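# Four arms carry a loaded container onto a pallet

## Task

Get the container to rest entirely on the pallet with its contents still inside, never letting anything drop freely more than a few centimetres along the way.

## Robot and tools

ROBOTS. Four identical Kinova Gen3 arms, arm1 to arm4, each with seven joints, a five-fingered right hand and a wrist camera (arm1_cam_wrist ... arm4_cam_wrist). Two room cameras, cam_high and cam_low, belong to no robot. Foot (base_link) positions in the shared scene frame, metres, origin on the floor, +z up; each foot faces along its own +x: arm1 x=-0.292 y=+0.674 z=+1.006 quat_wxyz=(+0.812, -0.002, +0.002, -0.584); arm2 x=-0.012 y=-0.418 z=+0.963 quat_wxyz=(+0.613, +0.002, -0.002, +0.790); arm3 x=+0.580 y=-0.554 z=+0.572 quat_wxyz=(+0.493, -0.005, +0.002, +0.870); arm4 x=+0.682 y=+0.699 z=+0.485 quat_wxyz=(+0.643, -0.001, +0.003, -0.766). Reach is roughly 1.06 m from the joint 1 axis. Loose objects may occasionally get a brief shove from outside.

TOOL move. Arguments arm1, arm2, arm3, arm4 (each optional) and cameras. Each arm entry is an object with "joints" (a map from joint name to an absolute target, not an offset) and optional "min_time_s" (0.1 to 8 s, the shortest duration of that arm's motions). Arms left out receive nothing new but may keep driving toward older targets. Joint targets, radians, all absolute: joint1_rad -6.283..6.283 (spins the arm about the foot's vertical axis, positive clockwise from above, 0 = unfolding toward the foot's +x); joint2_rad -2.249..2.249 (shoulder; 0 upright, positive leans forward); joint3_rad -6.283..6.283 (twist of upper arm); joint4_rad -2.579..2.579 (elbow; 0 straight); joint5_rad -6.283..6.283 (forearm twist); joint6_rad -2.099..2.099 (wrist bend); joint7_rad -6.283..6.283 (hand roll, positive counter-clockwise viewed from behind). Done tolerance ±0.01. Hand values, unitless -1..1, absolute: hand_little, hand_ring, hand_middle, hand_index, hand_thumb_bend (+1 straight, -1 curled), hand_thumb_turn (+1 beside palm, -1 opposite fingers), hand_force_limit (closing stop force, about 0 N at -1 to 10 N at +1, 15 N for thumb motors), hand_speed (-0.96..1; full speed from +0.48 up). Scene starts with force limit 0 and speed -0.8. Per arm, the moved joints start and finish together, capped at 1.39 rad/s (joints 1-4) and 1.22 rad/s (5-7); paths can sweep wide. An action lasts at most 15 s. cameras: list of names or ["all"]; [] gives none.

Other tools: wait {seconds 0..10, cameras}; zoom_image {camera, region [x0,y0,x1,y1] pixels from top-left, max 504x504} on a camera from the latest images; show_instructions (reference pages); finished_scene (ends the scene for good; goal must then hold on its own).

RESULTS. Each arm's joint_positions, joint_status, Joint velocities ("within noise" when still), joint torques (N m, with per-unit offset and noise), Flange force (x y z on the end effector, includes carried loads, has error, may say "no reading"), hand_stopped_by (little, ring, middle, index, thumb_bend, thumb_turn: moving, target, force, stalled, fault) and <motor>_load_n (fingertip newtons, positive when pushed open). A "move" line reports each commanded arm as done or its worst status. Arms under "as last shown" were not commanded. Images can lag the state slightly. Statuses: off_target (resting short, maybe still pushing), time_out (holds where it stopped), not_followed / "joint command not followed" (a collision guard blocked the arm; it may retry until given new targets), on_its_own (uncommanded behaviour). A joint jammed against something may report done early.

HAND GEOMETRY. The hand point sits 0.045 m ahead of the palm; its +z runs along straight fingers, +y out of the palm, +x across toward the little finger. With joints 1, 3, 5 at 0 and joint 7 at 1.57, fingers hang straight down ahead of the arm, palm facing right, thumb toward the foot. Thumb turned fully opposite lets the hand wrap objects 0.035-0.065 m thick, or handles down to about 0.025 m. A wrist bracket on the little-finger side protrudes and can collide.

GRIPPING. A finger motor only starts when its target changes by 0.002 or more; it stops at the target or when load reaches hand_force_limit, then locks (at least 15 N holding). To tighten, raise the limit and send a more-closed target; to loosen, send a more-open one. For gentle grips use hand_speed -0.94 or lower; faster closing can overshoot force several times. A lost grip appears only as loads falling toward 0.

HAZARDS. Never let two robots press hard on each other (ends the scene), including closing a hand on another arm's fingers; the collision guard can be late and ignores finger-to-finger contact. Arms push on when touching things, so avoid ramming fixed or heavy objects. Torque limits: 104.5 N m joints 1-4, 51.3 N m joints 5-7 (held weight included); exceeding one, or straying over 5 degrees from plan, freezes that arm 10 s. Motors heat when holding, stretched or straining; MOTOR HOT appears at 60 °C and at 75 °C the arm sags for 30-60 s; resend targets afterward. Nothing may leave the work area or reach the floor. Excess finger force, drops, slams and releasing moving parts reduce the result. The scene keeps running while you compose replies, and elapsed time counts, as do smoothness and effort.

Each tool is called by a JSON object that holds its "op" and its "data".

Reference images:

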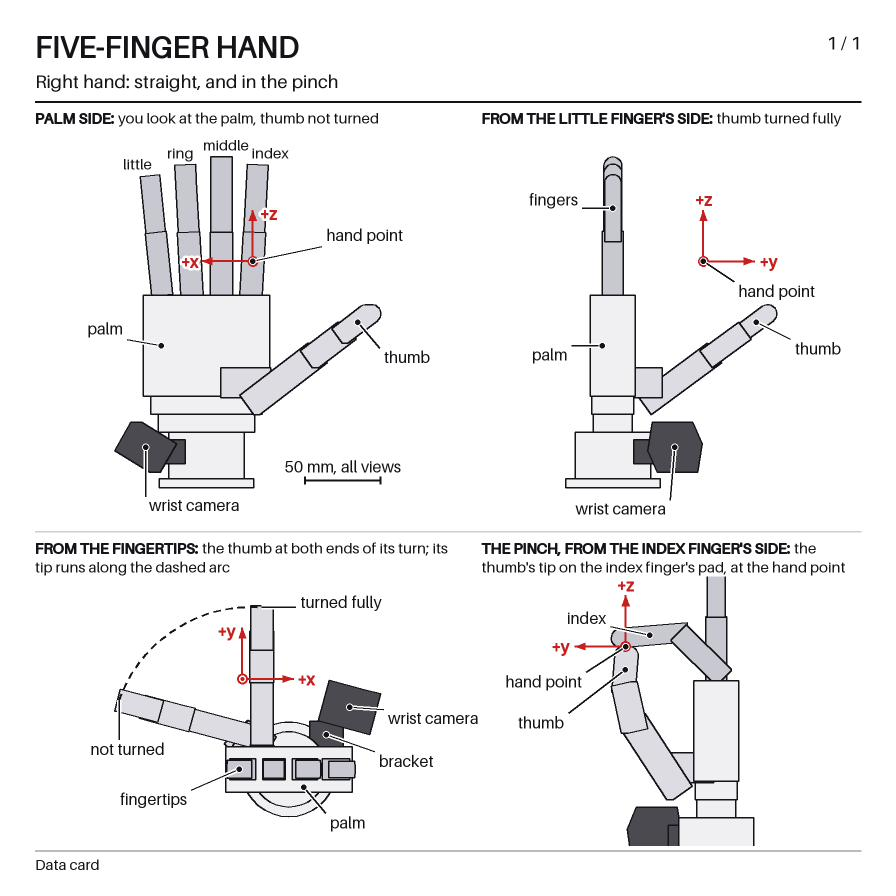

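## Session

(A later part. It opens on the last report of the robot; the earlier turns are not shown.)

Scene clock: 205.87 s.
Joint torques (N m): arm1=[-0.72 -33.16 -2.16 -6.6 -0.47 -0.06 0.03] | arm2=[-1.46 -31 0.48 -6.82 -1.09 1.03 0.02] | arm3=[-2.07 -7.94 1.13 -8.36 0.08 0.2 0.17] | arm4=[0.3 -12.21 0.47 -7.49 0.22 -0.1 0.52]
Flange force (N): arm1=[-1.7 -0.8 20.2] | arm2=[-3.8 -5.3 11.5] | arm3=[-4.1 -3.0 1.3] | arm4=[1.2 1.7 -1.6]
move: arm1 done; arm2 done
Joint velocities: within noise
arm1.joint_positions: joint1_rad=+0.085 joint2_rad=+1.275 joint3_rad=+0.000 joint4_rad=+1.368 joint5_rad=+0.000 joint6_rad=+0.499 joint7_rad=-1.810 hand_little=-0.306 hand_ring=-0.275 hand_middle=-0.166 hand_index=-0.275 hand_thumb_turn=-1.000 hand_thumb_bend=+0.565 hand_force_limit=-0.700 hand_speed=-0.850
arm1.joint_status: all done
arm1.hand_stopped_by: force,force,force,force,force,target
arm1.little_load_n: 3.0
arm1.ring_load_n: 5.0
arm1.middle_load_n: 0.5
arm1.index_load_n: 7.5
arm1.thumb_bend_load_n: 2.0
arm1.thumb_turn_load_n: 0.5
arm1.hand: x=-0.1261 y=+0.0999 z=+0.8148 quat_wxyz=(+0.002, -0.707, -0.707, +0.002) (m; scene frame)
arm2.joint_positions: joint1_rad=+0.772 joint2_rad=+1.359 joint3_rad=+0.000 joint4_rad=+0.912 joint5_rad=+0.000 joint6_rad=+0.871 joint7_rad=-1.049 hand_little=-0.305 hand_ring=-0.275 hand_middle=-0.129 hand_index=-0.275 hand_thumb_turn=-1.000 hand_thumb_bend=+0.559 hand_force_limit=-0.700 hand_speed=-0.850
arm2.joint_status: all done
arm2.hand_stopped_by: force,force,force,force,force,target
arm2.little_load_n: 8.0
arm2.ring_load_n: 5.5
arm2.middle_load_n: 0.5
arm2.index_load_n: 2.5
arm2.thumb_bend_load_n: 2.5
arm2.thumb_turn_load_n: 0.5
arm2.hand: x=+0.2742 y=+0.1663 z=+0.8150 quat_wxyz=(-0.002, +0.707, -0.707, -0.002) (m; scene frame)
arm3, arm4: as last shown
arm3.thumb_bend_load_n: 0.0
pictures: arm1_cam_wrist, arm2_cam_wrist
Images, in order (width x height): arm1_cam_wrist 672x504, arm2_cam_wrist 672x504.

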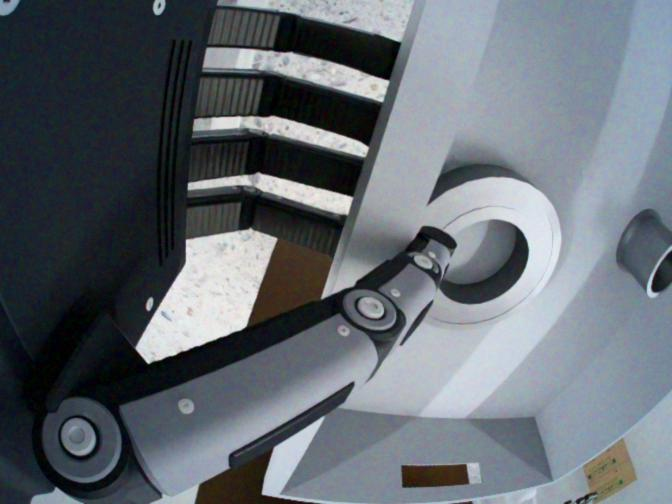

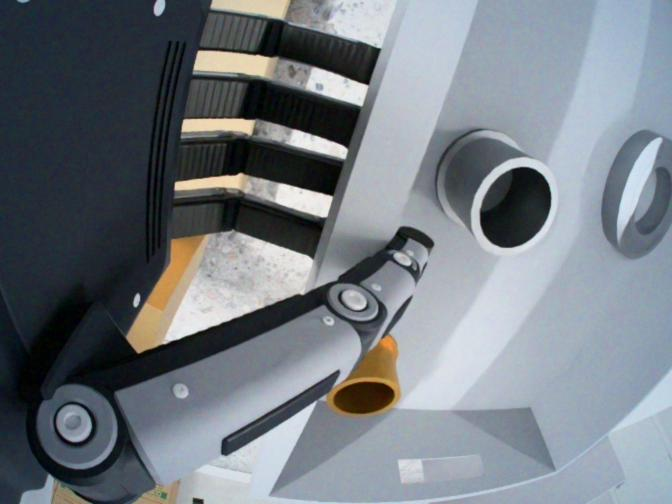

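{"op": "move", "data": {"arm1": {"joints": {"joint1_rad": -0.0010, "joint2_rad": 1.3784, "joint4_rad": 1.2596, "joint6_rad": 0.5036, "joint7_rad": -1.8956}, "min_time_s": 2.2}, "arm2": {"joints": {"joint1_rad": 0.8364, "joint2_rad": 1.5182, "joint4_rad": 0.6522, "joint6_rad": 0.9712, "joint7_rad": -0.9854}, "min_time_s": 2.2}, "arm3": {"joints": {"joint1_rad": -0.1308, "joint2_rad": 0.1668, "joint4_rad": 1.9740, "joint6_rad": 1.0009, "joint7_rad": -3.8122}, "min_time_s": 2.2}, "arm4": {"joints": {"joint1_rad": 1.0895, "joint2_rad": 0.6905, "joint4_rad": 0.8762, "joint6_rad": 1.5750, "joint7_rad": -1.8781}, "min_time_s": 2.8}, "cameras": ["all"]}}

Scene clock: 211.30 s.
Joint torques (N m): arm1=[-1 -34.16 -2.32 -6.93 -0.47 -0.27 0.03] | arm2=[-1.8 -31.9 0.5 -7.33 -1.24 1.18 0.01] | arm3=[-2.17 -8.6 1.21 -7.11 0.08 0.12 0.15] | arm4=[0.3 -18.92 0.63 -7.46 0.21 -0.12 0.56]
Flange force (N): arm1=[-1.8 -1.2 20.3] | arm2=[-4.8 -6.9 12.1] | arm3=[-4.9 -2.1 -0.9] | arm4=[0.0 1.5 -1.8]
move: arm1 done; arm2 done; arm3 done; arm4 done
Joint velocities: within noise
arm1.joint_positions: joint1_rad=-0.001 joint2_rad=+1.378 joint3_rad=+0.000 joint4_rad=+1.260 joint5_rad=+0.000 joint6_rad=+0.504 joint7_rad=-1.896 hand_little=-0.306 hand_ring=-0.275 hand_middle=-0.166 hand_index=-0.275 hand_thumb_turn=-1.000 hand_thumb_bend=+0.565 hand_force_limit=-0.700 hand_speed=-0.850
arm1.joint_status: all done
arm1.hand_stopped_by: force,force,force,force,force,target
arm1.little_load_n: 3.0
arm1.ring_load_n: 5.0
arm1.middle_load_n: 0.5
arm1.index_load_n: 8.0
arm1.thumb_bend_load_n: 2.0
arm1.thumb_turn_load_n: 0.5
arm1.hand: x=-0.0763 y=+0.0999 z=+0.7731 quat_wxyz=(+0.002, -0.707, -0.707, +0.002) (m; scene frame)
arm2.joint_positions: joint1_rad=+0.836 joint2_rad=+1.518 joint3_rad=+0.000 joint4_rad=+0.652 joint5_rad=+0.000 joint6_rad=+0.971 joint7_rad=-0.985 hand_little=-0.305 hand_ring=-0.275 hand_middle=-0.129 hand_index=-0.275 hand_thumb_turn=-1.000 hand_thumb_bend=+0.559 hand_force_limit=-0.700 hand_speed=-0.850
arm2.joint_status: all done
arm2.hand_stopped_by: force,force,force,force,force,target
arm2.little_load_n: 7.5
arm2.ring_load_n: 5.5
arm2.middle_load_n: 1.0
arm2.index_load_n: 2.5
arm2.thumb_bend_load_n: 2.5
arm2.thumb_turn_load_n: 0.5
arm2.hand: x=+0.3242 y=+0.1665 z=+0.7735 quat_wxyz=(-0.002, +0.707, -0.707, -0.002) (m; scene frame)
arm3.joint_positions: joint1_rad=-0.131 joint2_rad=+0.167 joint3_rad=+0.000 joint4_rad=+1.974 joint5_rad=+0.000 joint6_rad=+1.001 joint7_rad=-3.812 hand_little=+0.120 hand_ring=+0.000 hand_middle=+0.000 hand_index=+0.000 hand_thumb_turn=+1.000 hand_thumb_bend=+1.000 hand_force_limit=+0.000 hand_speed=+0.000
arm3.joint_status: all done
arm3.hand_stopped_by: target,target,target,target,target,target
arm3.little_load_n: 0.0
arm3.ring_load_n: 0.0
arm3.middle_load_n: 0.0
arm3.index_load_n: 0.0
arm3.thumb_bend_load_n: 0.0
arm3.thumb_turn_load_n: 0.0
arm3.hand: x=+0.4217 y=-0.2147 z=+0.7760 quat_wxyz=(-0.003, +0.000, -1.000, +0.005) (m; scene frame)
arm4.joint_positions: joint1_rad=+1.090 joint2_rad=+0.691 joint3_rad=+0.000 joint4_rad=+0.876 joint5_rad=+0.000 joint6_rad=+1.575 joint7_rad=-1.878 hand_little=+0.120 hand_ring=+0.000 hand_middle=+0.000 hand_index=+0.000 hand_thumb_turn=+1.000 hand_thumb_bend=+1.000 hand_force_limit=+0.000 hand_speed=+0.000
arm4.joint_status: all done
arm4.hand_stopped_by: target,target,target,target,target,target
arm4.little_load_n: 0.0
arm4.ring_load_n: 0.0
arm4.middle_load_n: 0.0
arm4.index_load_n: 0.0
arm4.thumb_bend_load_n: -0.5
arm4.thumb_turn_load_n: 0.0
arm4.hand: x=+0.0908 y=+0.4844 z=+0.7757 quat_wxyz=(+0.002, -1.000, +0.000, +0.003) (m; scene frame)
pictures: arm1_cam_wrist, arm2_cam_wrist, arm3_cam_wrist, arm4_cam_wrist, cam_high, cam_low
Images, in order (width x height): arm1_cam_wrist 672x504, arm2_cam_wrist 672x504, arm3_cam_wrist 672x504, arm4_cam_wrist 672x504, cam_high 672x504, cam_low 672x504.

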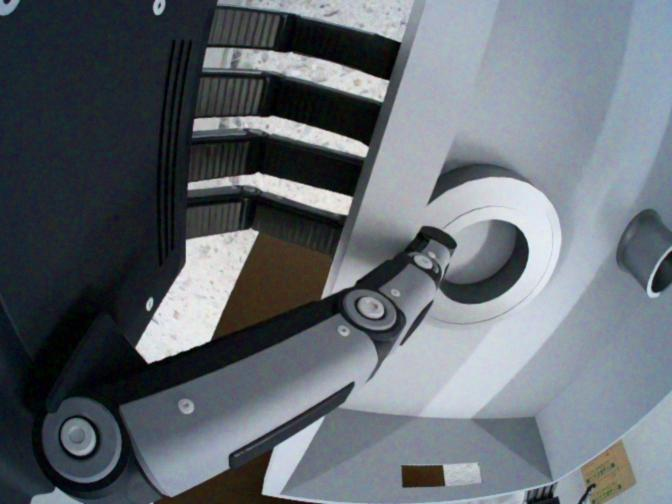

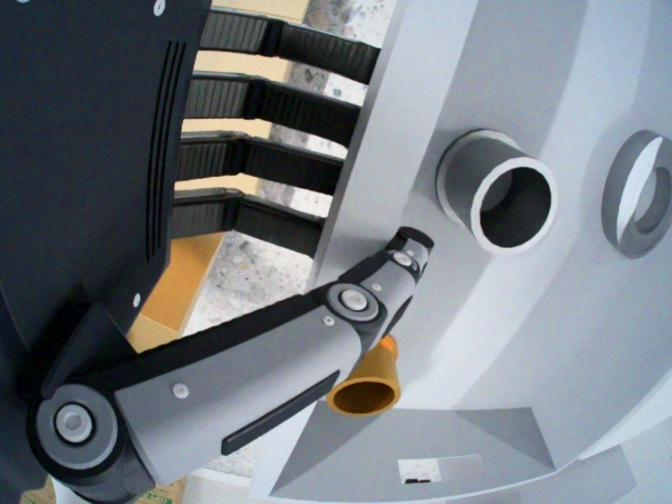

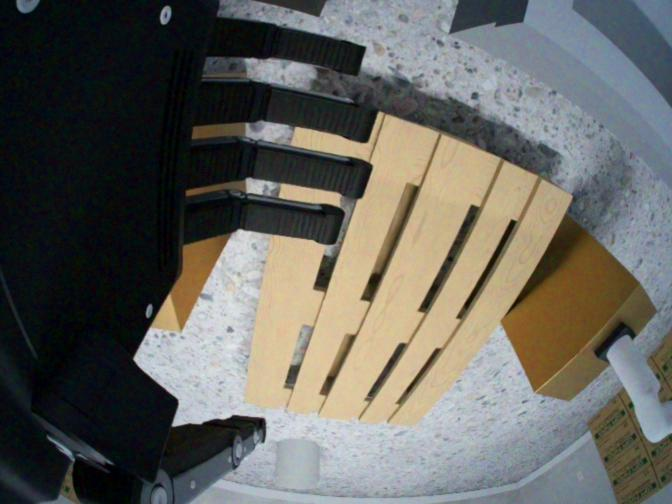

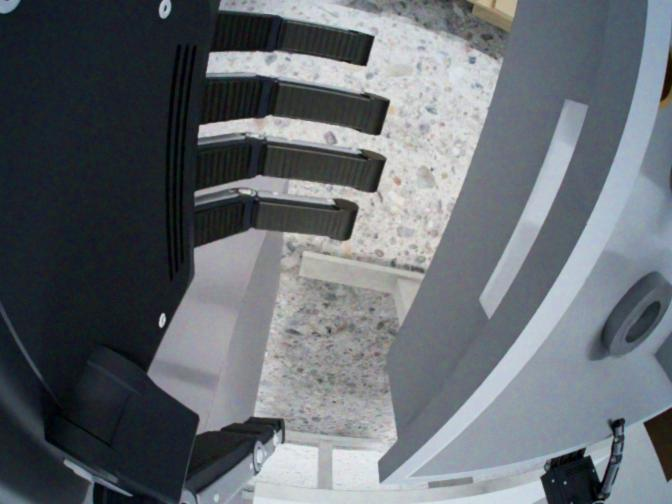

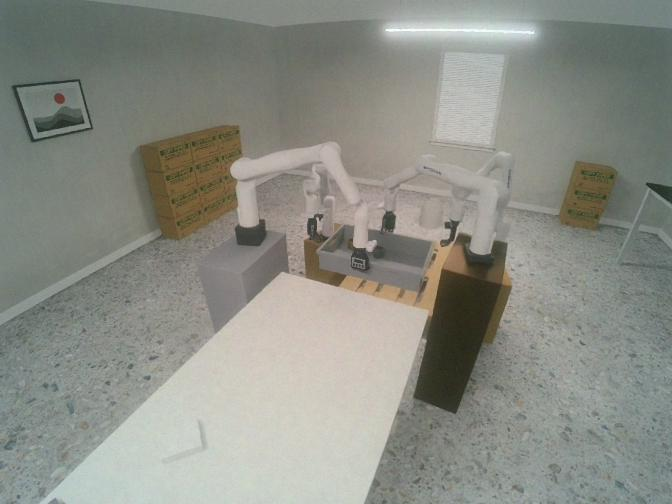

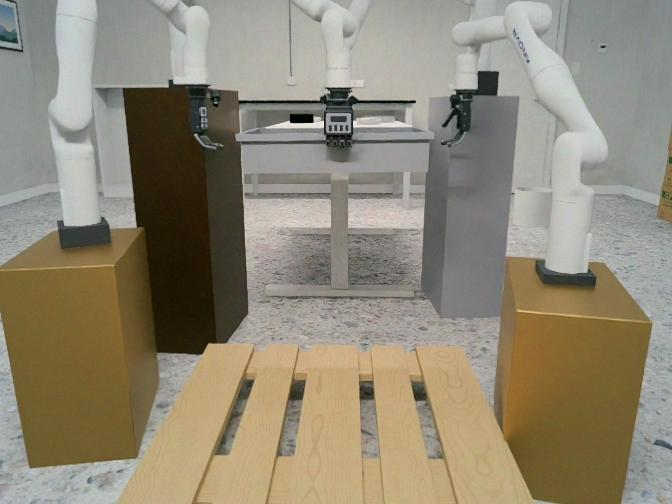

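{"op": "zoom_image", "data": {"camera": "arm4_cam_wrist", "region": [380, 60, 640, 400]}}

{"op": "zoom_image", "data": {"camera": "arm2_cam_wrist", "region": [250, 380, 650, 504]}}

{"op": "zoom_image", "data": {"camera": "arm1_cam_wrist", "region": [250, 380, 650, 504]}}

Scaled by 1.482 from the camera's 672x504 image, which has a finer 960x720 frame.

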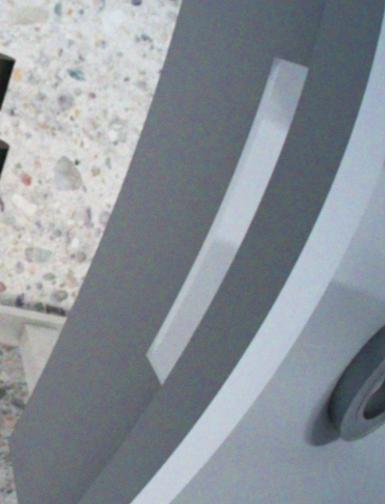

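Scaled by 1.260 from the camera's 672x504 image, which has a finer 960x720 frame.

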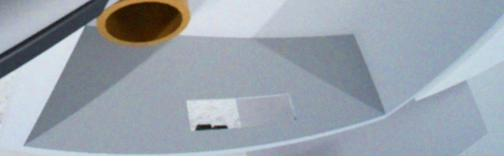

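Scaled by 1.260 from the camera's 672x504 image, which has a finer 960x720 frame.

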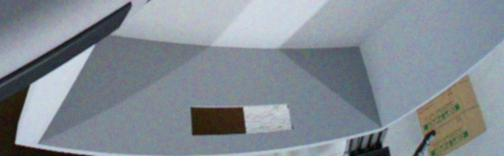

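{"op": "move", "data": {"arm3": {"joints": {"joint1_rad": -0.3906, "joint2_rad": 0.3422, "joint4_rad": 1.7269, "joint6_rad": 1.0725, "joint7_rad": -4.0720}, "min_time_s": 2.0}, "arm4": {"joints": {"joint1_rad": 1.0029, "joint2_rad": 0.7435, "joint4_rad": 0.7755, "joint6_rad": 1.6226, "joint7_rad": -1.9647}, "min_time_s": 1.5}, "cameras": []}}

{"op": "move", "data": {"arm3": {"joints": {"joint1_rad": -0.5272, "joint2_rad": 0.5952, "joint4_rad": 1.3038, "joint6_rad": 1.2427, "joint7_rad": -4.2086}, "min_time_s": 2.0}, "cameras": ["arm1_cam_wrist", "arm2_cam_wrist", "arm3_cam_wrist", "arm4_cam_wrist", "cam_high"]}}

Scene clock: 217.67 s.
Joint torques (N m): arm1=[-1.12 -34.03 -2.47 -6.98 -0.52 -0.3 0.11] | arm2=[-1.89 -31.93 0.4 -7.3 -1.25 1.26 0.05] | arm3=[-2.23 -12.04 1.28 -7.5 0.12 0.12 0.15] | arm4=[0.27 -19.68 0.7 -7.46 0.19 -0.12 0.54]
Flange force (N): arm1=[-1.5 -1.3 20.0] | arm2=[-4.8 -7.0 12.2] | arm3=[-6.1 -0.5 -0.5] | arm4=[0.0 1.4 -1.8]
move: arm3 done; arm4 done
Joint velocities: within noise
arm1, arm2: as last shown
arm2.thumb_bend_load_n: 3.0
arm3.joint_positions: joint1_rad=-0.391 joint2_rad=+0.342 joint3_rad=+0.000 joint4_rad=+1.727 joint5_rad=+0.000 joint6_rad=+1.073 joint7_rad=-4.072 hand_little=+0.120 hand_ring=+0.000 hand_middle=+0.000 hand_index=+0.000 hand_thumb_turn=+1.000 hand_thumb_bend=+1.000 hand_force_limit=+0.000 hand_speed=+0.000
arm3.joint_status: all done
arm3.hand_stopped_by: target,target,target,target,target,target
arm3.little_load_n: 0.0
arm3.ring_load_n: 0.0
arm3.middle_load_n: 0.0
arm3.index_load_n: 0.0
arm3.thumb_bend_load_n: 0.0
arm3.thumb_turn_load_n: 0.0
arm3.hand: x=+0.2903 y=-0.2228 z=+0.7761 quat_wxyz=(-0.003, +0.000, -1.000, +0.005) (m; scene frame)
arm4.joint_positions: joint1_rad=+1.003 joint2_rad=+0.743 joint3_rad=+0.000 joint4_rad=+0.776 joint5_rad=+0.000 joint6_rad=+1.623 joint7_rad=-1.965 hand_little=+0.120 hand_ring=+0.000 hand_middle=+0.000 hand_index=+0.000 hand_thumb_turn=+1.000 hand_thumb_bend=+1.000 hand_force_limit=+0.000 hand_speed=+0.000
arm4.joint_status: all done
arm4.hand_stopped_by: target,target,target,target,target,target
arm4.little_load_n: 0.0
arm4.ring_load_n: 0.0
arm4.middle_load_n: 0.0
arm4.index_load_n: 0.0
arm4.thumb_bend_load_n: 0.0
arm4.thumb_turn_load_n: 0.0
arm4.hand: x=+0.0909 y=+0.4301 z=+0.7759 quat_wxyz=(+0.002, -1.000, +0.000, +0.003) (m; scene frame)
pictures: none
No camera images: "cameras" was empty.

Scene clock: 220.03 s.
Joint torques (N m): arm1=[-0.98 -34.08 -2.41 -7.04 -0.52 -0.35 0.01] | arm2=[-1.85 -31.92 0.41 -7.37 -1.27 1.22 0.01] | arm3=[-17.07 4.18 -8.79 1.89 -3.33 -0.98 -0.41] | arm4=[0.21 -19.63 0.62 -7.5 0.23 -0.16 0.53]
Flange force (N): arm1=[-1.5 -1.2 20.0] | arm2=[-4.4 -6.7 12.0] | arm3=[-25.4 22.2 -38.9] | arm4=[0.3 1.1 -1.8]
move: arm3 done
Joint velocities: within noise
arm1, arm2, arm4: as last shown
arm1.middle_load_n: 1.0
arm2.little_load_n: 8.0
arm3.joint_positions: joint1_rad=-0.527 joint2_rad=+0.595 joint3_rad=+0.000 joint4_rad=+1.304 joint5_rad=+0.000 joint6_rad=+1.243 joint7_rad=-4.209 hand_little=+0.120 hand_ring=+0.000 hand_middle=+0.000 hand_index=+0.000 hand_thumb_turn=+1.000 hand_thumb_bend=+1.000 hand_force_limit=+0.000 hand_speed=+0.000
arm3.joint_status: all done
arm3.hand_stopped_by: target,target,target,target,target,target
arm3.little_load_n: 0.0
arm3.ring_load_n: 0.5
arm3.middle_load_n: 0.0
arm3.index_load_n: 0.0
arm3.thumb_bend_load_n: 0.0
arm3.thumb_turn_load_n: 0.0
arm3.hand: x=+0.1549 y=-0.2126 z=+0.7761 quat_wxyz=(-0.003, +0.000, -1.000, +0.005) (m; scene frame)
arm4.hand: x=+0.0909 y=+0.4300 z=+0.7759 quat_wxyz=(+0.002, -1.000, +0.000, +0.003) (m; scene frame)
pictures: arm1_cam_wrist, arm2_cam_wrist, arm3_cam_wrist, arm4_cam_wrist, cam_high
Images, in order (width x height): arm1_cam_wrist 672x504, arm2_cam_wrist 672x504, arm3_cam_wrist 672x504, arm4_cam_wrist 672x504, cam_high 672x504.

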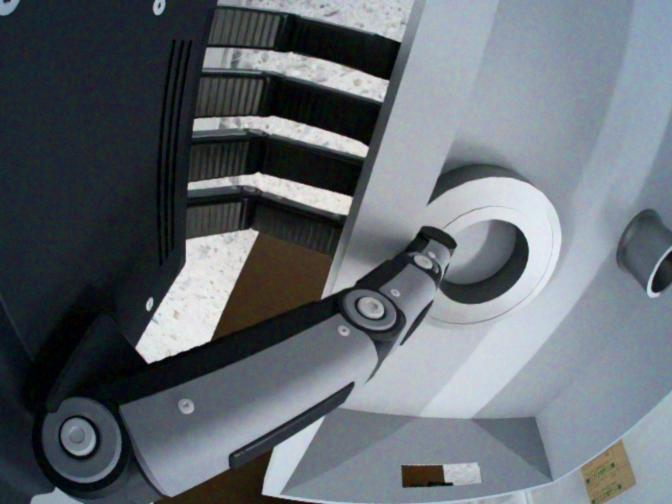

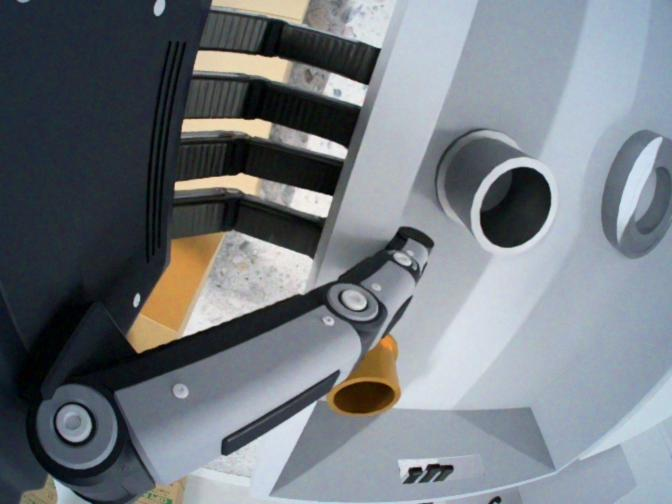

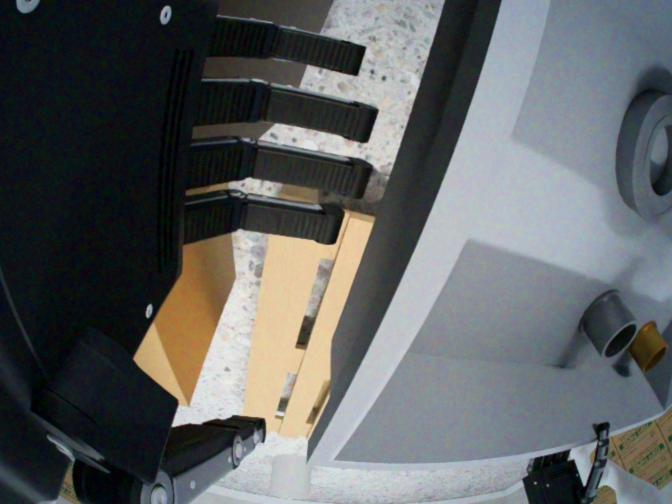

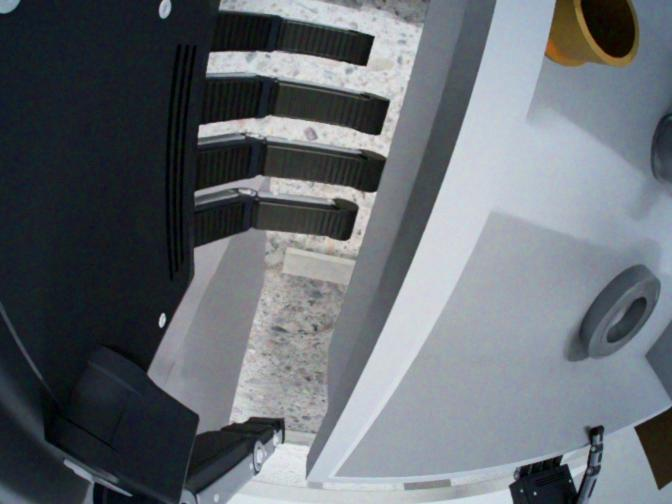

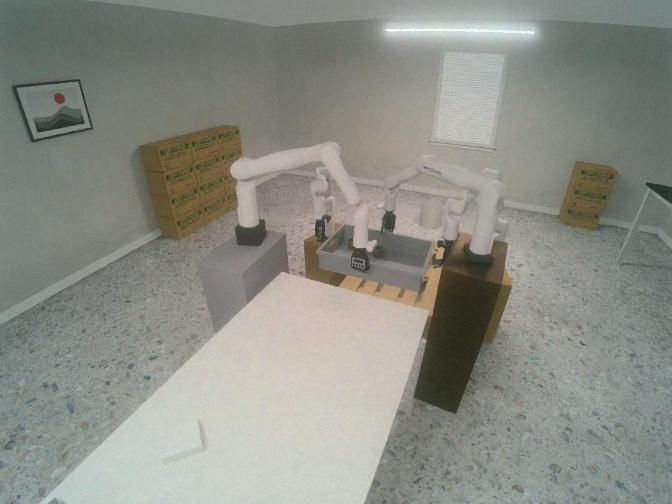

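{"op": "move", "data": {"arm3": {"joints": {"joint1_rad": -0.3906, "joint2_rad": 0.3422, "joint4_rad": 1.7269, "joint6_rad": 1.0725, "joint7_rad": -4.0720}, "min_time_s": 1.5}, "arm4": {"joints": {"joint1_rad": 1.0895, "joint2_rad": 0.6905, "joint4_rad": 0.8762, "joint6_rad": 1.5750, "joint7_rad": -1.8781}, "min_time_s": 1.5}, "cameras": ["arm3_cam_wrist"]}}

Scene clock: 225.03 s.
Joint torques (N m): arm1=[-1.08 -34.1 -2.4 -6.93 -0.47 -0.26 -0.01] | arm2=[-1.87 -31.95 0.39 -7.31 -1.27 1.25 0.04] | arm3=[-2.18 -12.03 1.24 -7.45 0.15 0.12 0.11] | arm4=[0.3 -18.91 0.52 -7.48 0.22 -0.08 0.54]
Flange force (N): arm1=[-1.8 -1.4 20.2] | arm2=[-4.8 -6.9 12.2] | arm3=[-6.0 -0.4 -0.6] | arm4=[0.3 1.4 -1.6]
move: arm3 done; arm4 done
Joint velocities: within noise
arm1, arm2: as last shown
arm1.ring_load_n: 4.5
arm1.index_load_n: 7.5
arm1.thumb_turn_load_n: 1.0
arm2.little_load_n: 7.5
arm2.ring_load_n: 5.0
arm2.middle_load_n: 0.5
arm3.joint_positions: joint1_rad=-0.391 joint2_rad=+0.342 joint3_rad=+0.000 joint4_rad=+1.727 joint5_rad=+0.000 joint6_rad=+1.072 joint7_rad=-4.072 hand_little=+0.120 hand_ring=+0.000 hand_middle=+0.000 hand_index=+0.000 hand_thumb_turn=+1.000 hand_thumb_bend=+1.000 hand_force_limit=+0.000 hand_speed=+0.000
arm3.joint_status: all done
arm3.hand_stopped_by: target,target,target,target,target,target
arm3.little_load_n: 0.0
arm3.ring_load_n: 0.0
arm3.middle_load_n: 0.0
arm3.index_load_n: 0.0
arm3.thumb_bend_load_n: -0.5
arm3.thumb_turn_load_n: 0.0
arm3.hand: x=+0.2903 y=-0.2228 z=+0.7761 quat_wxyz=(-0.003, +0.000, -1.000, +0.005) (m; scene frame)
arm4.joint_positions: joint1_rad=+1.089 joint2_rad=+0.691 joint3_rad=+0.000 joint4_rad=+0.876 joint5_rad=+0.000 joint6_rad=+1.575 joint7_rad=-1.878 hand_little=+0.120 hand_ring=+0.000 hand_middle=+0.000 hand_index=+0.000 hand_thumb_turn=+1.000 hand_thumb_bend=+1.000 hand_force_limit=+0.000 hand_speed=+0.000
arm4.joint_status: all done
arm4.hand_stopped_by: target,target,target,target,target,target
arm4.little_load_n: 0.0
arm4.ring_load_n: 0.0
arm4.middle_load_n: 0.0
arm4.index_load_n: 0.0
arm4.thumb_bend_load_n: 0.0
arm4.thumb_turn_load_n: 0.0
arm4.hand: x=+0.0907 y=+0.4844 z=+0.7757 quat_wxyz=(+0.002, -1.000, +0.000, +0.003) (m; scene frame)
pictures: arm3_cam_wrist
Images, in order (width x height): arm3_cam_wrist 672x504.

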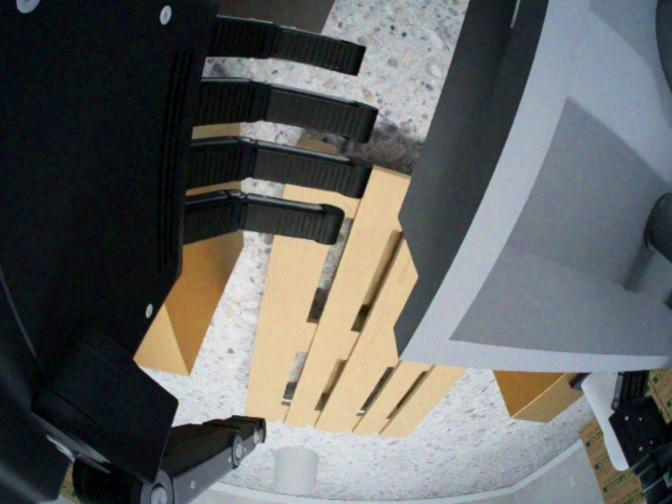

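{"op": "move", "data": {"arm1": {"joints": {"joint1_rad": -0.0081, "joint2_rad": 1.4160, "joint4_rad": 1.1262, "joint6_rad": 0.5994, "joint7_rad": -1.8327}, "min_time_s": 2.2}, "arm2": {"joints": {"joint1_rad": 0.8416, "joint2_rad": 1.5747, "joint4_rad": 0.5068, "joint6_rad": 1.0601, "joint7_rad": -0.9103}, "min_time_s": 2.2}, "cameras": ["arm1_cam_wrist", "arm2_cam_wrist"]}}

Scene clock: 229.27 s.
Joint torques (N m): arm1=[-2.99 -35.74 -4.53 -8.31 -1.28 -0.54 0.09] | arm2=[-3.65 -31.42 -0.63 -6.88 -2.03 2 0.02] | arm3=[-2.24 -11.94 1.3 -7.43 0.13 0.14 0.1] | arm4=[0.26 -19.01 0.58 -7.51 0.22 -0.09 0.53]
Flange force (N): arm1=[-2.9 -4.3 20.4] | arm2=no reading | arm3=[-6.2 -0.4 -0.6] | arm4=[0.1 1.3 -1.6]
move: arm1 done; arm2 done
Joint velocities: within noise
arm1.joint_positions: joint1_rad=-0.008 joint2_rad=+1.416 joint3_rad=+0.000 joint4_rad=+1.126 joint5_rad=+0.000 joint6_rad=+0.599 joint7_rad=-1.833 hand_little=-0.306 hand_ring=-0.275 hand_middle=-0.166 hand_index=-0.275 hand_thumb_turn=-1.000 hand_thumb_bend=+0.565 hand_force_limit=-0.700 hand_speed=-0.850
arm1.joint_status: all done
arm1.hand_stopped_by: force,force,force,force,force,target
arm1.little_load_n: 3.0
arm1.ring_load_n: 5.0
arm1.middle_load_n: 1.0
arm1.index_load_n: 7.5
arm1.thumb_bend_load_n: 1.5
arm1.thumb_turn_load_n: 0.5
arm1.hand: x=-0.0612 y=+0.0785 z=+0.7732 quat_wxyz=(+0.002, -0.682, -0.732, +0.002) (m; scene frame)
arm2.joint_positions: joint1_rad=+0.842 joint2_rad=+1.575 joint3_rad=+0.000 joint4_rad=+0.507 joint5_rad=+0.000 joint6_rad=+1.060 joint7_rad=-0.910 hand_little=-0.305 hand_ring=-0.275 hand_middle=-0.129 hand_index=-0.275 hand_thumb_turn=-1.000 hand_thumb_bend=+0.559 hand_force_limit=-0.700 hand_speed=-0.850
arm2.joint_status: all done
arm2.hand_stopped_by: force,force,force,force,force,target
arm2.little_load_n: 8.0
arm2.ring_load_n: 6.0
arm2.middle_load_n: 1.0
arm2.index_load_n: 2.5
arm2.thumb_bend_load_n: 2.5
arm2.thumb_turn_load_n: 0.5
arm2.hand: x=+0.3336 y=+0.1729 z=+0.7736 quat_wxyz=(-0.002, +0.731, -0.682, -0.002) (m; scene frame)
arm3, arm4: as last shown
arm3.thumb_bend_load_n: 0.0
pictures: arm1_cam_wrist, arm2_cam_wrist
Images, in order (width x height): arm1_cam_wrist 672x504, arm2_cam_wrist 672x504.

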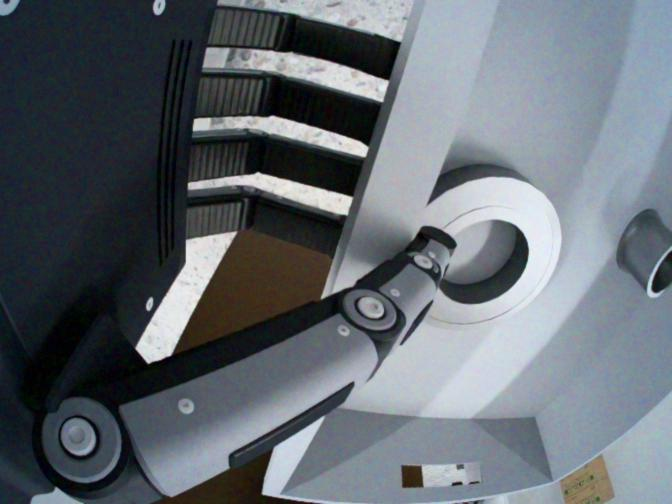

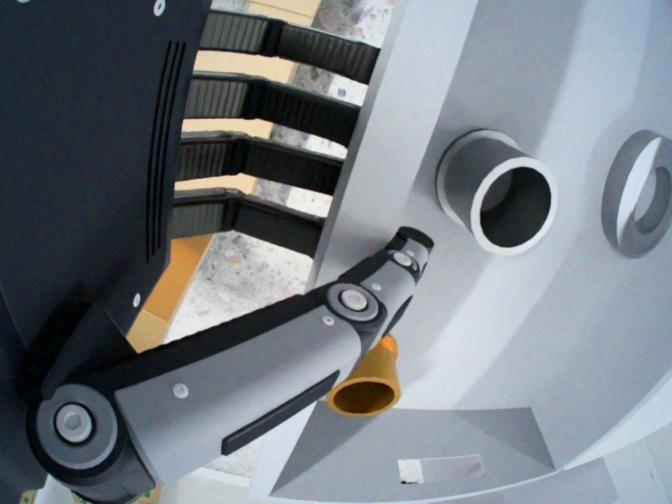

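{"op": "move", "data": {"arm1": {"joints": {"joint1_rad": -0.0157, "joint2_rad": 1.4636, "joint4_rad": 0.9745, "joint6_rad": 0.7035, "joint7_rad": -1.7703}, "min_time_s": 2.2}, "arm2": {"joints": {"joint1_rad": 0.8446, "joint2_rad": 1.6498, "joint4_rad": 0.3198, "joint6_rad": 1.1720, "joint7_rad": -0.8373}, "min_time_s": 2.2}, "cameras": ["arm1_cam_wrist", "arm2_cam_wrist", "arm4_cam_wrist"]}}

Scene clock: 232.03 s.
Joint torques (N m): arm1=[-5.16 -37.05 -6.52 -9.43 -2.29 -0.48 0.03] | arm2=[-5.18 -30.6 -1.32 -6.31 -2.84 2.9 0] | arm3=[-2.17 -11.94 1.28 -7.47 0.08 0.14 0.12] | arm4=[0.33 -18.97 0.63 -7.48 0.22 -0.11 0.51]
Flange force (N): arm1=[-3.7 -7.7 20.5] | arm2=no reading | arm3=[-6.2 -0.6 -0.6] | arm4=[0.0 1.4 -1.7]
move: arm1 done; arm2 done
Joint velocities: within noise
arm1.joint_positions: joint1_rad=-0.016 joint2_rad=+1.464 joint3_rad=+0.000 joint4_rad=+0.975 joint5_rad=+0.000 joint6_rad=+0.704 joint7_rad=-1.770 hand_little=-0.306 hand_ring=-0.275 hand_middle=-0.166 hand_index=-0.275 hand_thumb_turn=-1.000 hand_thumb_bend=+0.565 hand_force_limit=-0.700 hand_speed=-0.850
arm1.joint_status: all done
arm1.hand_stopped_by: force,force,force,force,force,target
arm1.little_load_n: 3.0
arm1.ring_load_n: 5.5
arm1.middle_load_n: 1.0
arm1.index_load_n: 8.0
arm1.thumb_bend_load_n: 1.0
arm1.thumb_turn_load_n: 0.0
arm1.hand: x=-0.0456 y=+0.0572 z=+0.7731 quat_wxyz=(+0.002, -0.656, -0.755, +0.002) (m; scene frame)
arm2.joint_positions: joint1_rad=+0.845 joint2_rad=+1.650 joint3_rad=+0.000 joint4_rad=+0.320 joint5_rad=+0.000 joint6_rad=+1.172 joint7_rad=-0.837 hand_little=-0.305 hand_ring=-0.275 hand_middle=-0.129 hand_index=-0.275 hand_thumb_turn=-1.000 hand_thumb_bend=+0.559 hand_force_limit=-0.700 hand_speed=-0.850
arm2.joint_status: all done
arm2.hand_stopped_by: force,force,force,force,force,target
arm2.little_load_n: 8.0
arm2.ring_load_n: 5.5
arm2.middle_load_n: 1.5
arm2.index_load_n: 2.0
arm2.thumb_bend_load_n: 2.5
arm2.thumb_turn_load_n: 0.5
arm2.hand: x=+0.3415 y=+0.1789 z=+0.7736 quat_wxyz=(-0.002, +0.755, -0.656, -0.002) (m; scene frame)
arm3, arm4: as last shown
arm3.middle_load_n: 0.5
arm4.index_load_n: 0.5
pictures: arm1_cam_wrist, arm2_cam_wrist, arm4_cam_wrist
Images, in order (width x height): arm1_cam_wrist 672x504, arm2_cam_wrist 672x504, arm4_cam_wrist 672x504.

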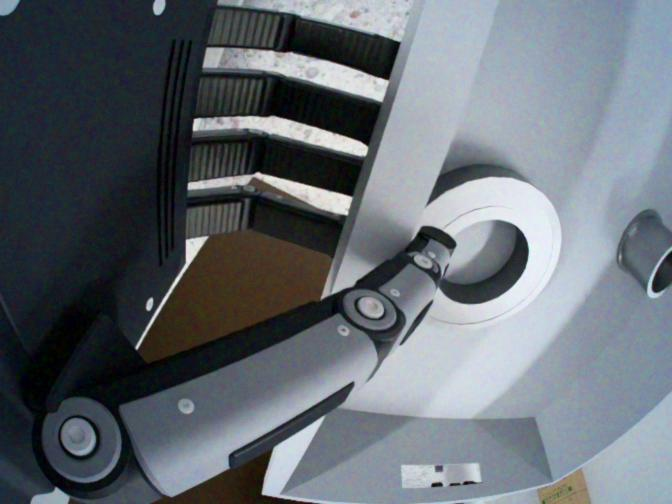

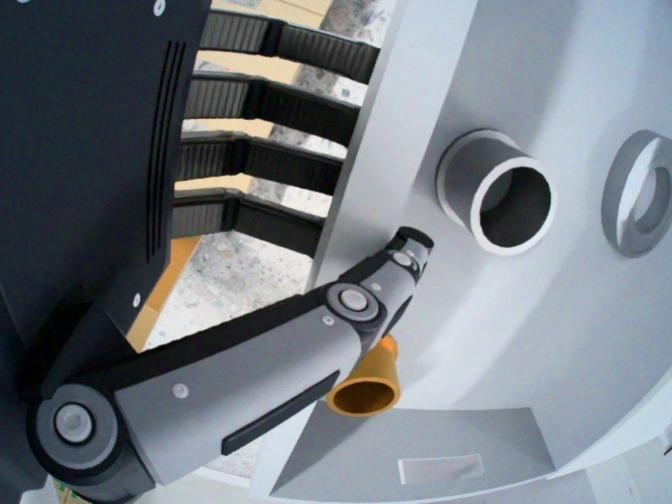

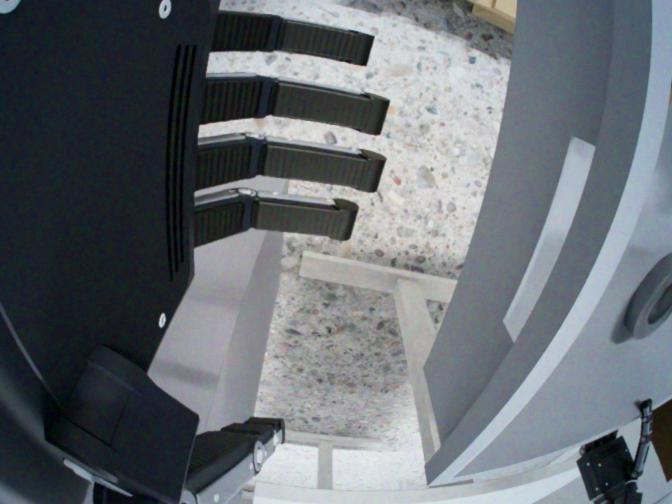

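{"op": "move", "data": {"arm3": {"joints": {"joint1_rad": -0.4250, "joint2_rad": 0.4646, "joint4_rad": 1.5307, "joint6_rad": 1.1463, "joint7_rad": -3.9663}, "min_time_s": 1.8}, "arm4": {"joints": {"joint1_rad": 0.9970, "joint2_rad": 0.8606, "joint4_rad": 0.5448, "joint6_rad": 1.7362, "joint7_rad": -1.8306}, "min_time_s": 1.8}, "cameras": ["arm1_cam_wrist", "arm2_cam_wrist", "arm3_cam_wrist", "arm4_cam_wrist"]}}

Scene clock: 236.33 s.
Joint torques (N m): arm1=[-5.22 -37.08 -6.45 -9.43 -2.31 -0.52 0.03] | arm2=[-5.23 -30.7 -1.39 -6.33 -2.84 2.9 -0.04] | arm3=[-2.21 -14.22 1.26 -7.72 0.1 0.15 0.11] | arm4=[0.31 -21.1 0.62 -7.39 0.18 -0.1 0.57]
Flange force (N): arm1=[-3.9 -7.8 20.5] | arm2=no reading | arm3=[-6.5 -1.5 -0.5] | arm4=[-0.3 1.4 -1.7]
move: arm3 done; arm4 done
Joint velocities: within noise
arm1: as last shown
arm1.little_load_n: 3.5
arm1.ring_load_n: 5.0
arm1.thumb_turn_load_n: 0.5
arm2.joint_positions: joint1_rad=+0.845 joint2_rad=+1.650 joint3_rad=+0.000 joint4_rad=+0.320 joint5_rad=+0.000 joint6_rad=+1.172 joint7_rad=-0.837 hand_little=-0.305 hand_ring=-0.275 hand_middle=-0.129 hand_index=-0.275 hand_thumb_turn=-1.000 hand_thumb_bend=+0.559 hand_force_limit=-0.700 hand_speed=-0.850
arm2.joint_status: not commanded
arm2.hand_stopped_by: force,force,force,force,force,target
arm2.little_load_n: 8.0
arm2.ring_load_n: 5.5
arm2.middle_load_n: 1.5
arm2.index_load_n: 2.0
arm2.thumb_bend_load_n: 2.5
arm2.thumb_turn_load_n: 0.5
arm2.hand: x=+0.3415 y=+0.1789 z=+0.7736 quat_wxyz=(-0.002, +0.755, -0.656, -0.002) (m; scene frame)
arm3.joint_positions: joint1_rad=-0.425 joint2_rad=+0.465 joint3_rad=+0.000 joint4_rad=+1.531 joint5_rad=+0.000 joint6_rad=+1.146 joint7_rad=-3.966 hand_little=+0.120 hand_ring=+0.000 hand_middle=+0.000 hand_index=+0.000 hand_thumb_turn=+1.000 hand_thumb_bend=+1.000 hand_force_limit=+0.000 hand_speed=+0.000
arm3.joint_status: all done
arm3.hand_stopped_by: target,target,target,target,target,target
arm3.little_load_n: 0.0
arm3.ring_load_n: 0.0
arm3.middle_load_n: 0.5
arm3.index_load_n: 0.0
arm3.thumb_bend_load_n: 0.0
arm3.thumb_turn_load_n: 0.0
arm3.hand: x=+0.2251 y=-0.1974 z=+0.7760 quat_wxyz=(-0.003, +0.070, -0.998, +0.005) (m; scene frame)
arm4.joint_positions: joint1_rad=+0.997 joint2_rad=+0.861 joint3_rad=+0.000 joint4_rad=+0.545 joint5_rad=+0.000 joint6_rad=+1.736 joint7_rad=-1.831 hand_little=+0.120 hand_ring=+0.000 hand_middle=+0.000 hand_index=+0.000 hand_thumb_turn=+1.000 hand_thumb_bend=+1.000 hand_force_limit=+0.000 hand_speed=+0.000
arm4.joint_status: all done
arm4.hand_stopped_by: target,target,target,target,target,target
arm4.little_load_n: 0.0
arm4.ring_load_n: 0.0
arm4.middle_load_n: 0.0
arm4.index_load_n: 0.0
arm4.thumb_bend_load_n: 0.0
arm4.thumb_turn_load_n: 0.0
arm4.hand: x=+0.0729 y=+0.4112 z=+0.7760 quat_wxyz=(+0.002, -0.998, -0.070, +0.003) (m; scene frame)
pictures: arm1_cam_wrist, arm2_cam_wrist, arm3_cam_wrist, arm4_cam_wrist
Images, in order (width x height): arm1_cam_wrist 672x504, arm2_cam_wrist 672x504, arm3_cam_wrist 672x504, arm4_cam_wrist 672x504.

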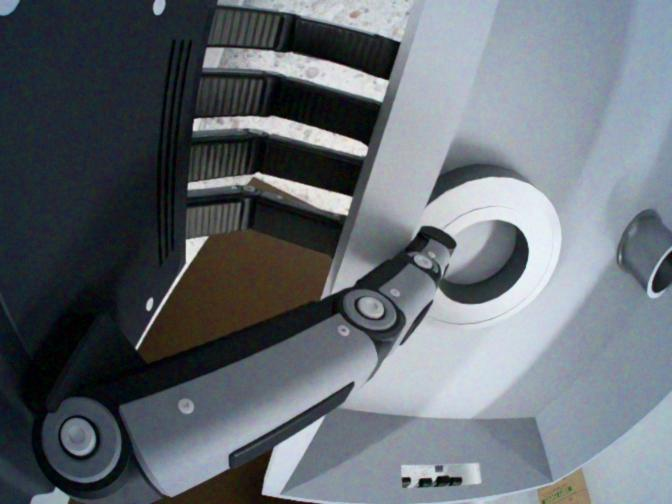

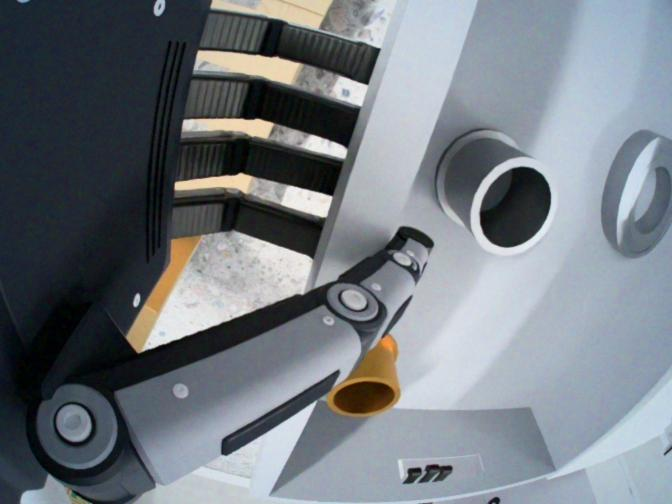

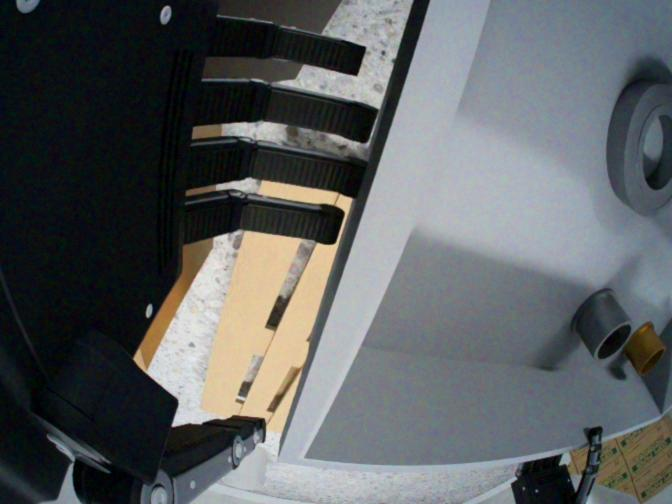

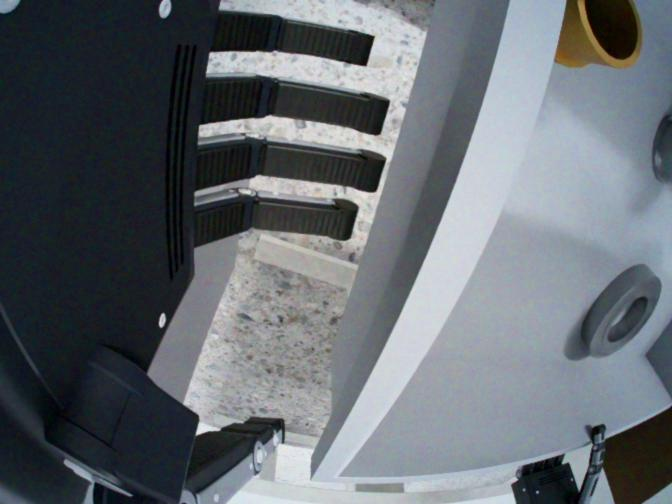

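{"op": "zoom_image", "data": {"camera": "arm1_cam_wrist", "region": [380, 440, 500, 504]}}

{"op": "zoom_image", "data": {"camera": "arm2_cam_wrist", "region": [380, 440, 500, 504]}}

Scaled by 4.200 from the camera's 672x504 image, which has a finer 960x720 frame.

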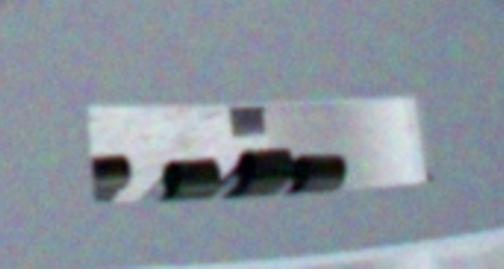

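Scaled by 4.200 from the camera's 672x504 image, which has a finer 960x720 frame.

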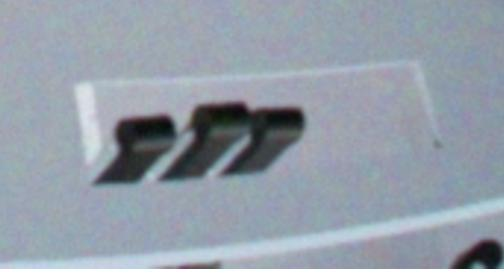

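{"op": "move", "data": {"arm3": {"joints": {"joint1_rad": -0.4118, "joint2_rad": 0.4639, "joint4_rad": 1.5458, "joint6_rad": 1.1319, "joint7_rad": -3.9532}, "min_time_s": 0.8}, "arm4": {"joints": {"joint1_rad": 0.9703, "joint2_rad": 0.9109, "joint4_rad": 0.4284, "joint6_rad": 1.8023, "joint7_rad": -1.8573}, "min_time_s": 1.2}, "cameras": ["arm1_cam_wrist", "arm2_cam_wrist"]}}

{"op": "zoom_image", "data": {"camera": "arm1_cam_wrist", "region": [380, 440, 500, 504]}}

{"op": "zoom_image", "data": {"camera": "arm2_cam_wrist", "region": [380, 440, 500, 504]}}

Scene clock: 240.70 s.
Joint torques (N m): arm1=[-5.28 -37.08 -6.37 -9.4 -2.24 -0.55 -0.04] | arm2=[-5.2 -30.62 -1.29 -6.37 -2.79 2.89 0] | arm3=[-2.19 -14.23 1.31 -7.69 0.08 0.13 0.08] | arm4=[0.34 -21.53 0.68 -7.29 0.19 -0.12 0.52]
Flange force (N): arm1=[-4.2 -8.0 20.6] | arm2=no reading | arm3=[-6.5 -1.5 -0.5] | arm4=no reading
move: arm3 done; arm4 done
Joint velocities: within noise
arm1: as last shown
arm1.ring_load_n: 5.5
arm1.thumb_bend_load_n: 1.5
arm2.joint_positions: joint1_rad=+0.845 joint2_rad=+1.650 joint3_rad=+0.000 joint4_rad=+0.320 joint5_rad=+0.000 joint6_rad=+1.172 joint7_rad=-0.837 hand_little=-0.305 hand_ring=-0.275 hand_middle=-0.129 hand_index=-0.275 hand_thumb_turn=-1.000 hand_thumb_bend=+0.559 hand_force_limit=-0.700 hand_speed=-0.850
arm2.joint_status: not commanded
arm2.hand_stopped_by: force,force,force,force,force,target
arm2.little_load_n: 8.0
arm2.ring_load_n: 6.0
arm2.middle_load_n: 1.0
arm2.index_load_n: 2.5
arm2.thumb_bend_load_n: 2.5
arm2.thumb_turn_load_n: 0.0
arm2.hand: x=+0.3415 y=+0.1789 z=+0.7736 quat_wxyz=(-0.002, +0.755, -0.656, -0.002) (m; scene frame)
arm3.joint_positions: joint1_rad=-0.412 joint2_rad=+0.464 joint3_rad=+0.000 joint4_rad=+1.546 joint5_rad=+0.000 joint6_rad=+1.132 joint7_rad=-3.953 hand_little=+0.120 hand_ring=+0.000 hand_middle=+0.000 hand_index=+0.000 hand_thumb_turn=+1.000 hand_thumb_bend=+1.000 hand_force_limit=+0.000 hand_speed=+0.000
arm3.joint_status: all done
arm3.hand_stopped_by: target,target,target,target,target,target
arm3.little_load_n: 0.0
arm3.ring_load_n: 0.0
arm3.middle_load_n: 0.0
arm3.index_load_n: 0.0
arm3.thumb_bend_load_n: 0.0
arm3.thumb_turn_load_n: 0.0
arm3.hand: x=+0.2308 y=-0.1937 z=+0.7720 quat_wxyz=(-0.003, +0.070, -0.998, +0.005) (m; scene frame)
arm4.joint_positions: joint1_rad=+0.970 joint2_rad=+0.911 joint3_rad=+0.000 joint4_rad=+0.428 joint5_rad=+0.000 joint6_rad=+1.802 joint7_rad=-1.857 hand_little=+0.120 hand_ring=+0.000 hand_middle=+0.000 hand_index=+0.000 hand_thumb_turn=+1.000 hand_thumb_bend=+1.000 hand_force_limit=+0.000 hand_speed=+0.000
arm4.joint_status: all done
arm4.hand_stopped_by: target,target,target,target,target,target
arm4.little_load_n: 0.0
arm4.ring_load_n: 0.0
arm4.middle_load_n: 0.0
arm4.index_load_n: 0.0
arm4.thumb_bend_load_n: 0.0
arm4.thumb_turn_load_n: 0.0
arm4.hand: x=+0.0706 y=+0.3917 z=+0.7799 quat_wxyz=(+0.002, -0.998, -0.070, +0.003) (m; scene frame)
pictures: arm1_cam_wrist, arm2_cam_wrist
Images, in order (width x height): arm1_cam_wrist 672x504, arm2_cam_wrist 672x504.

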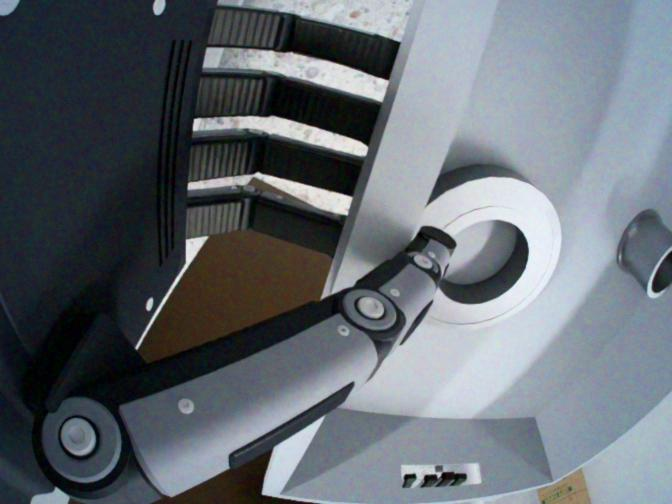

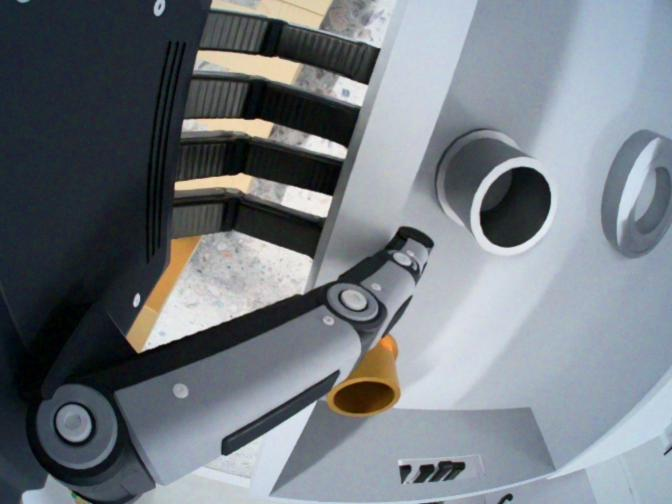

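Scaled by 4.200 from the camera's 672x504 image, which has a finer 960x720 frame.

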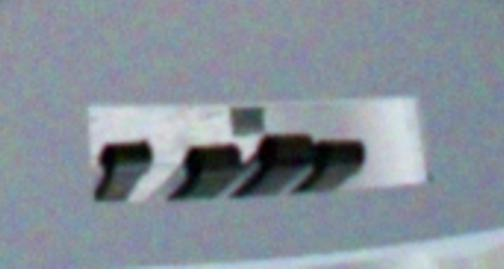

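Scaled by 4.200 from the camera's 672x504 image, which has a finer 960x720 frame.

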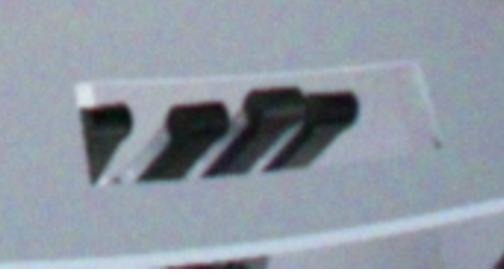

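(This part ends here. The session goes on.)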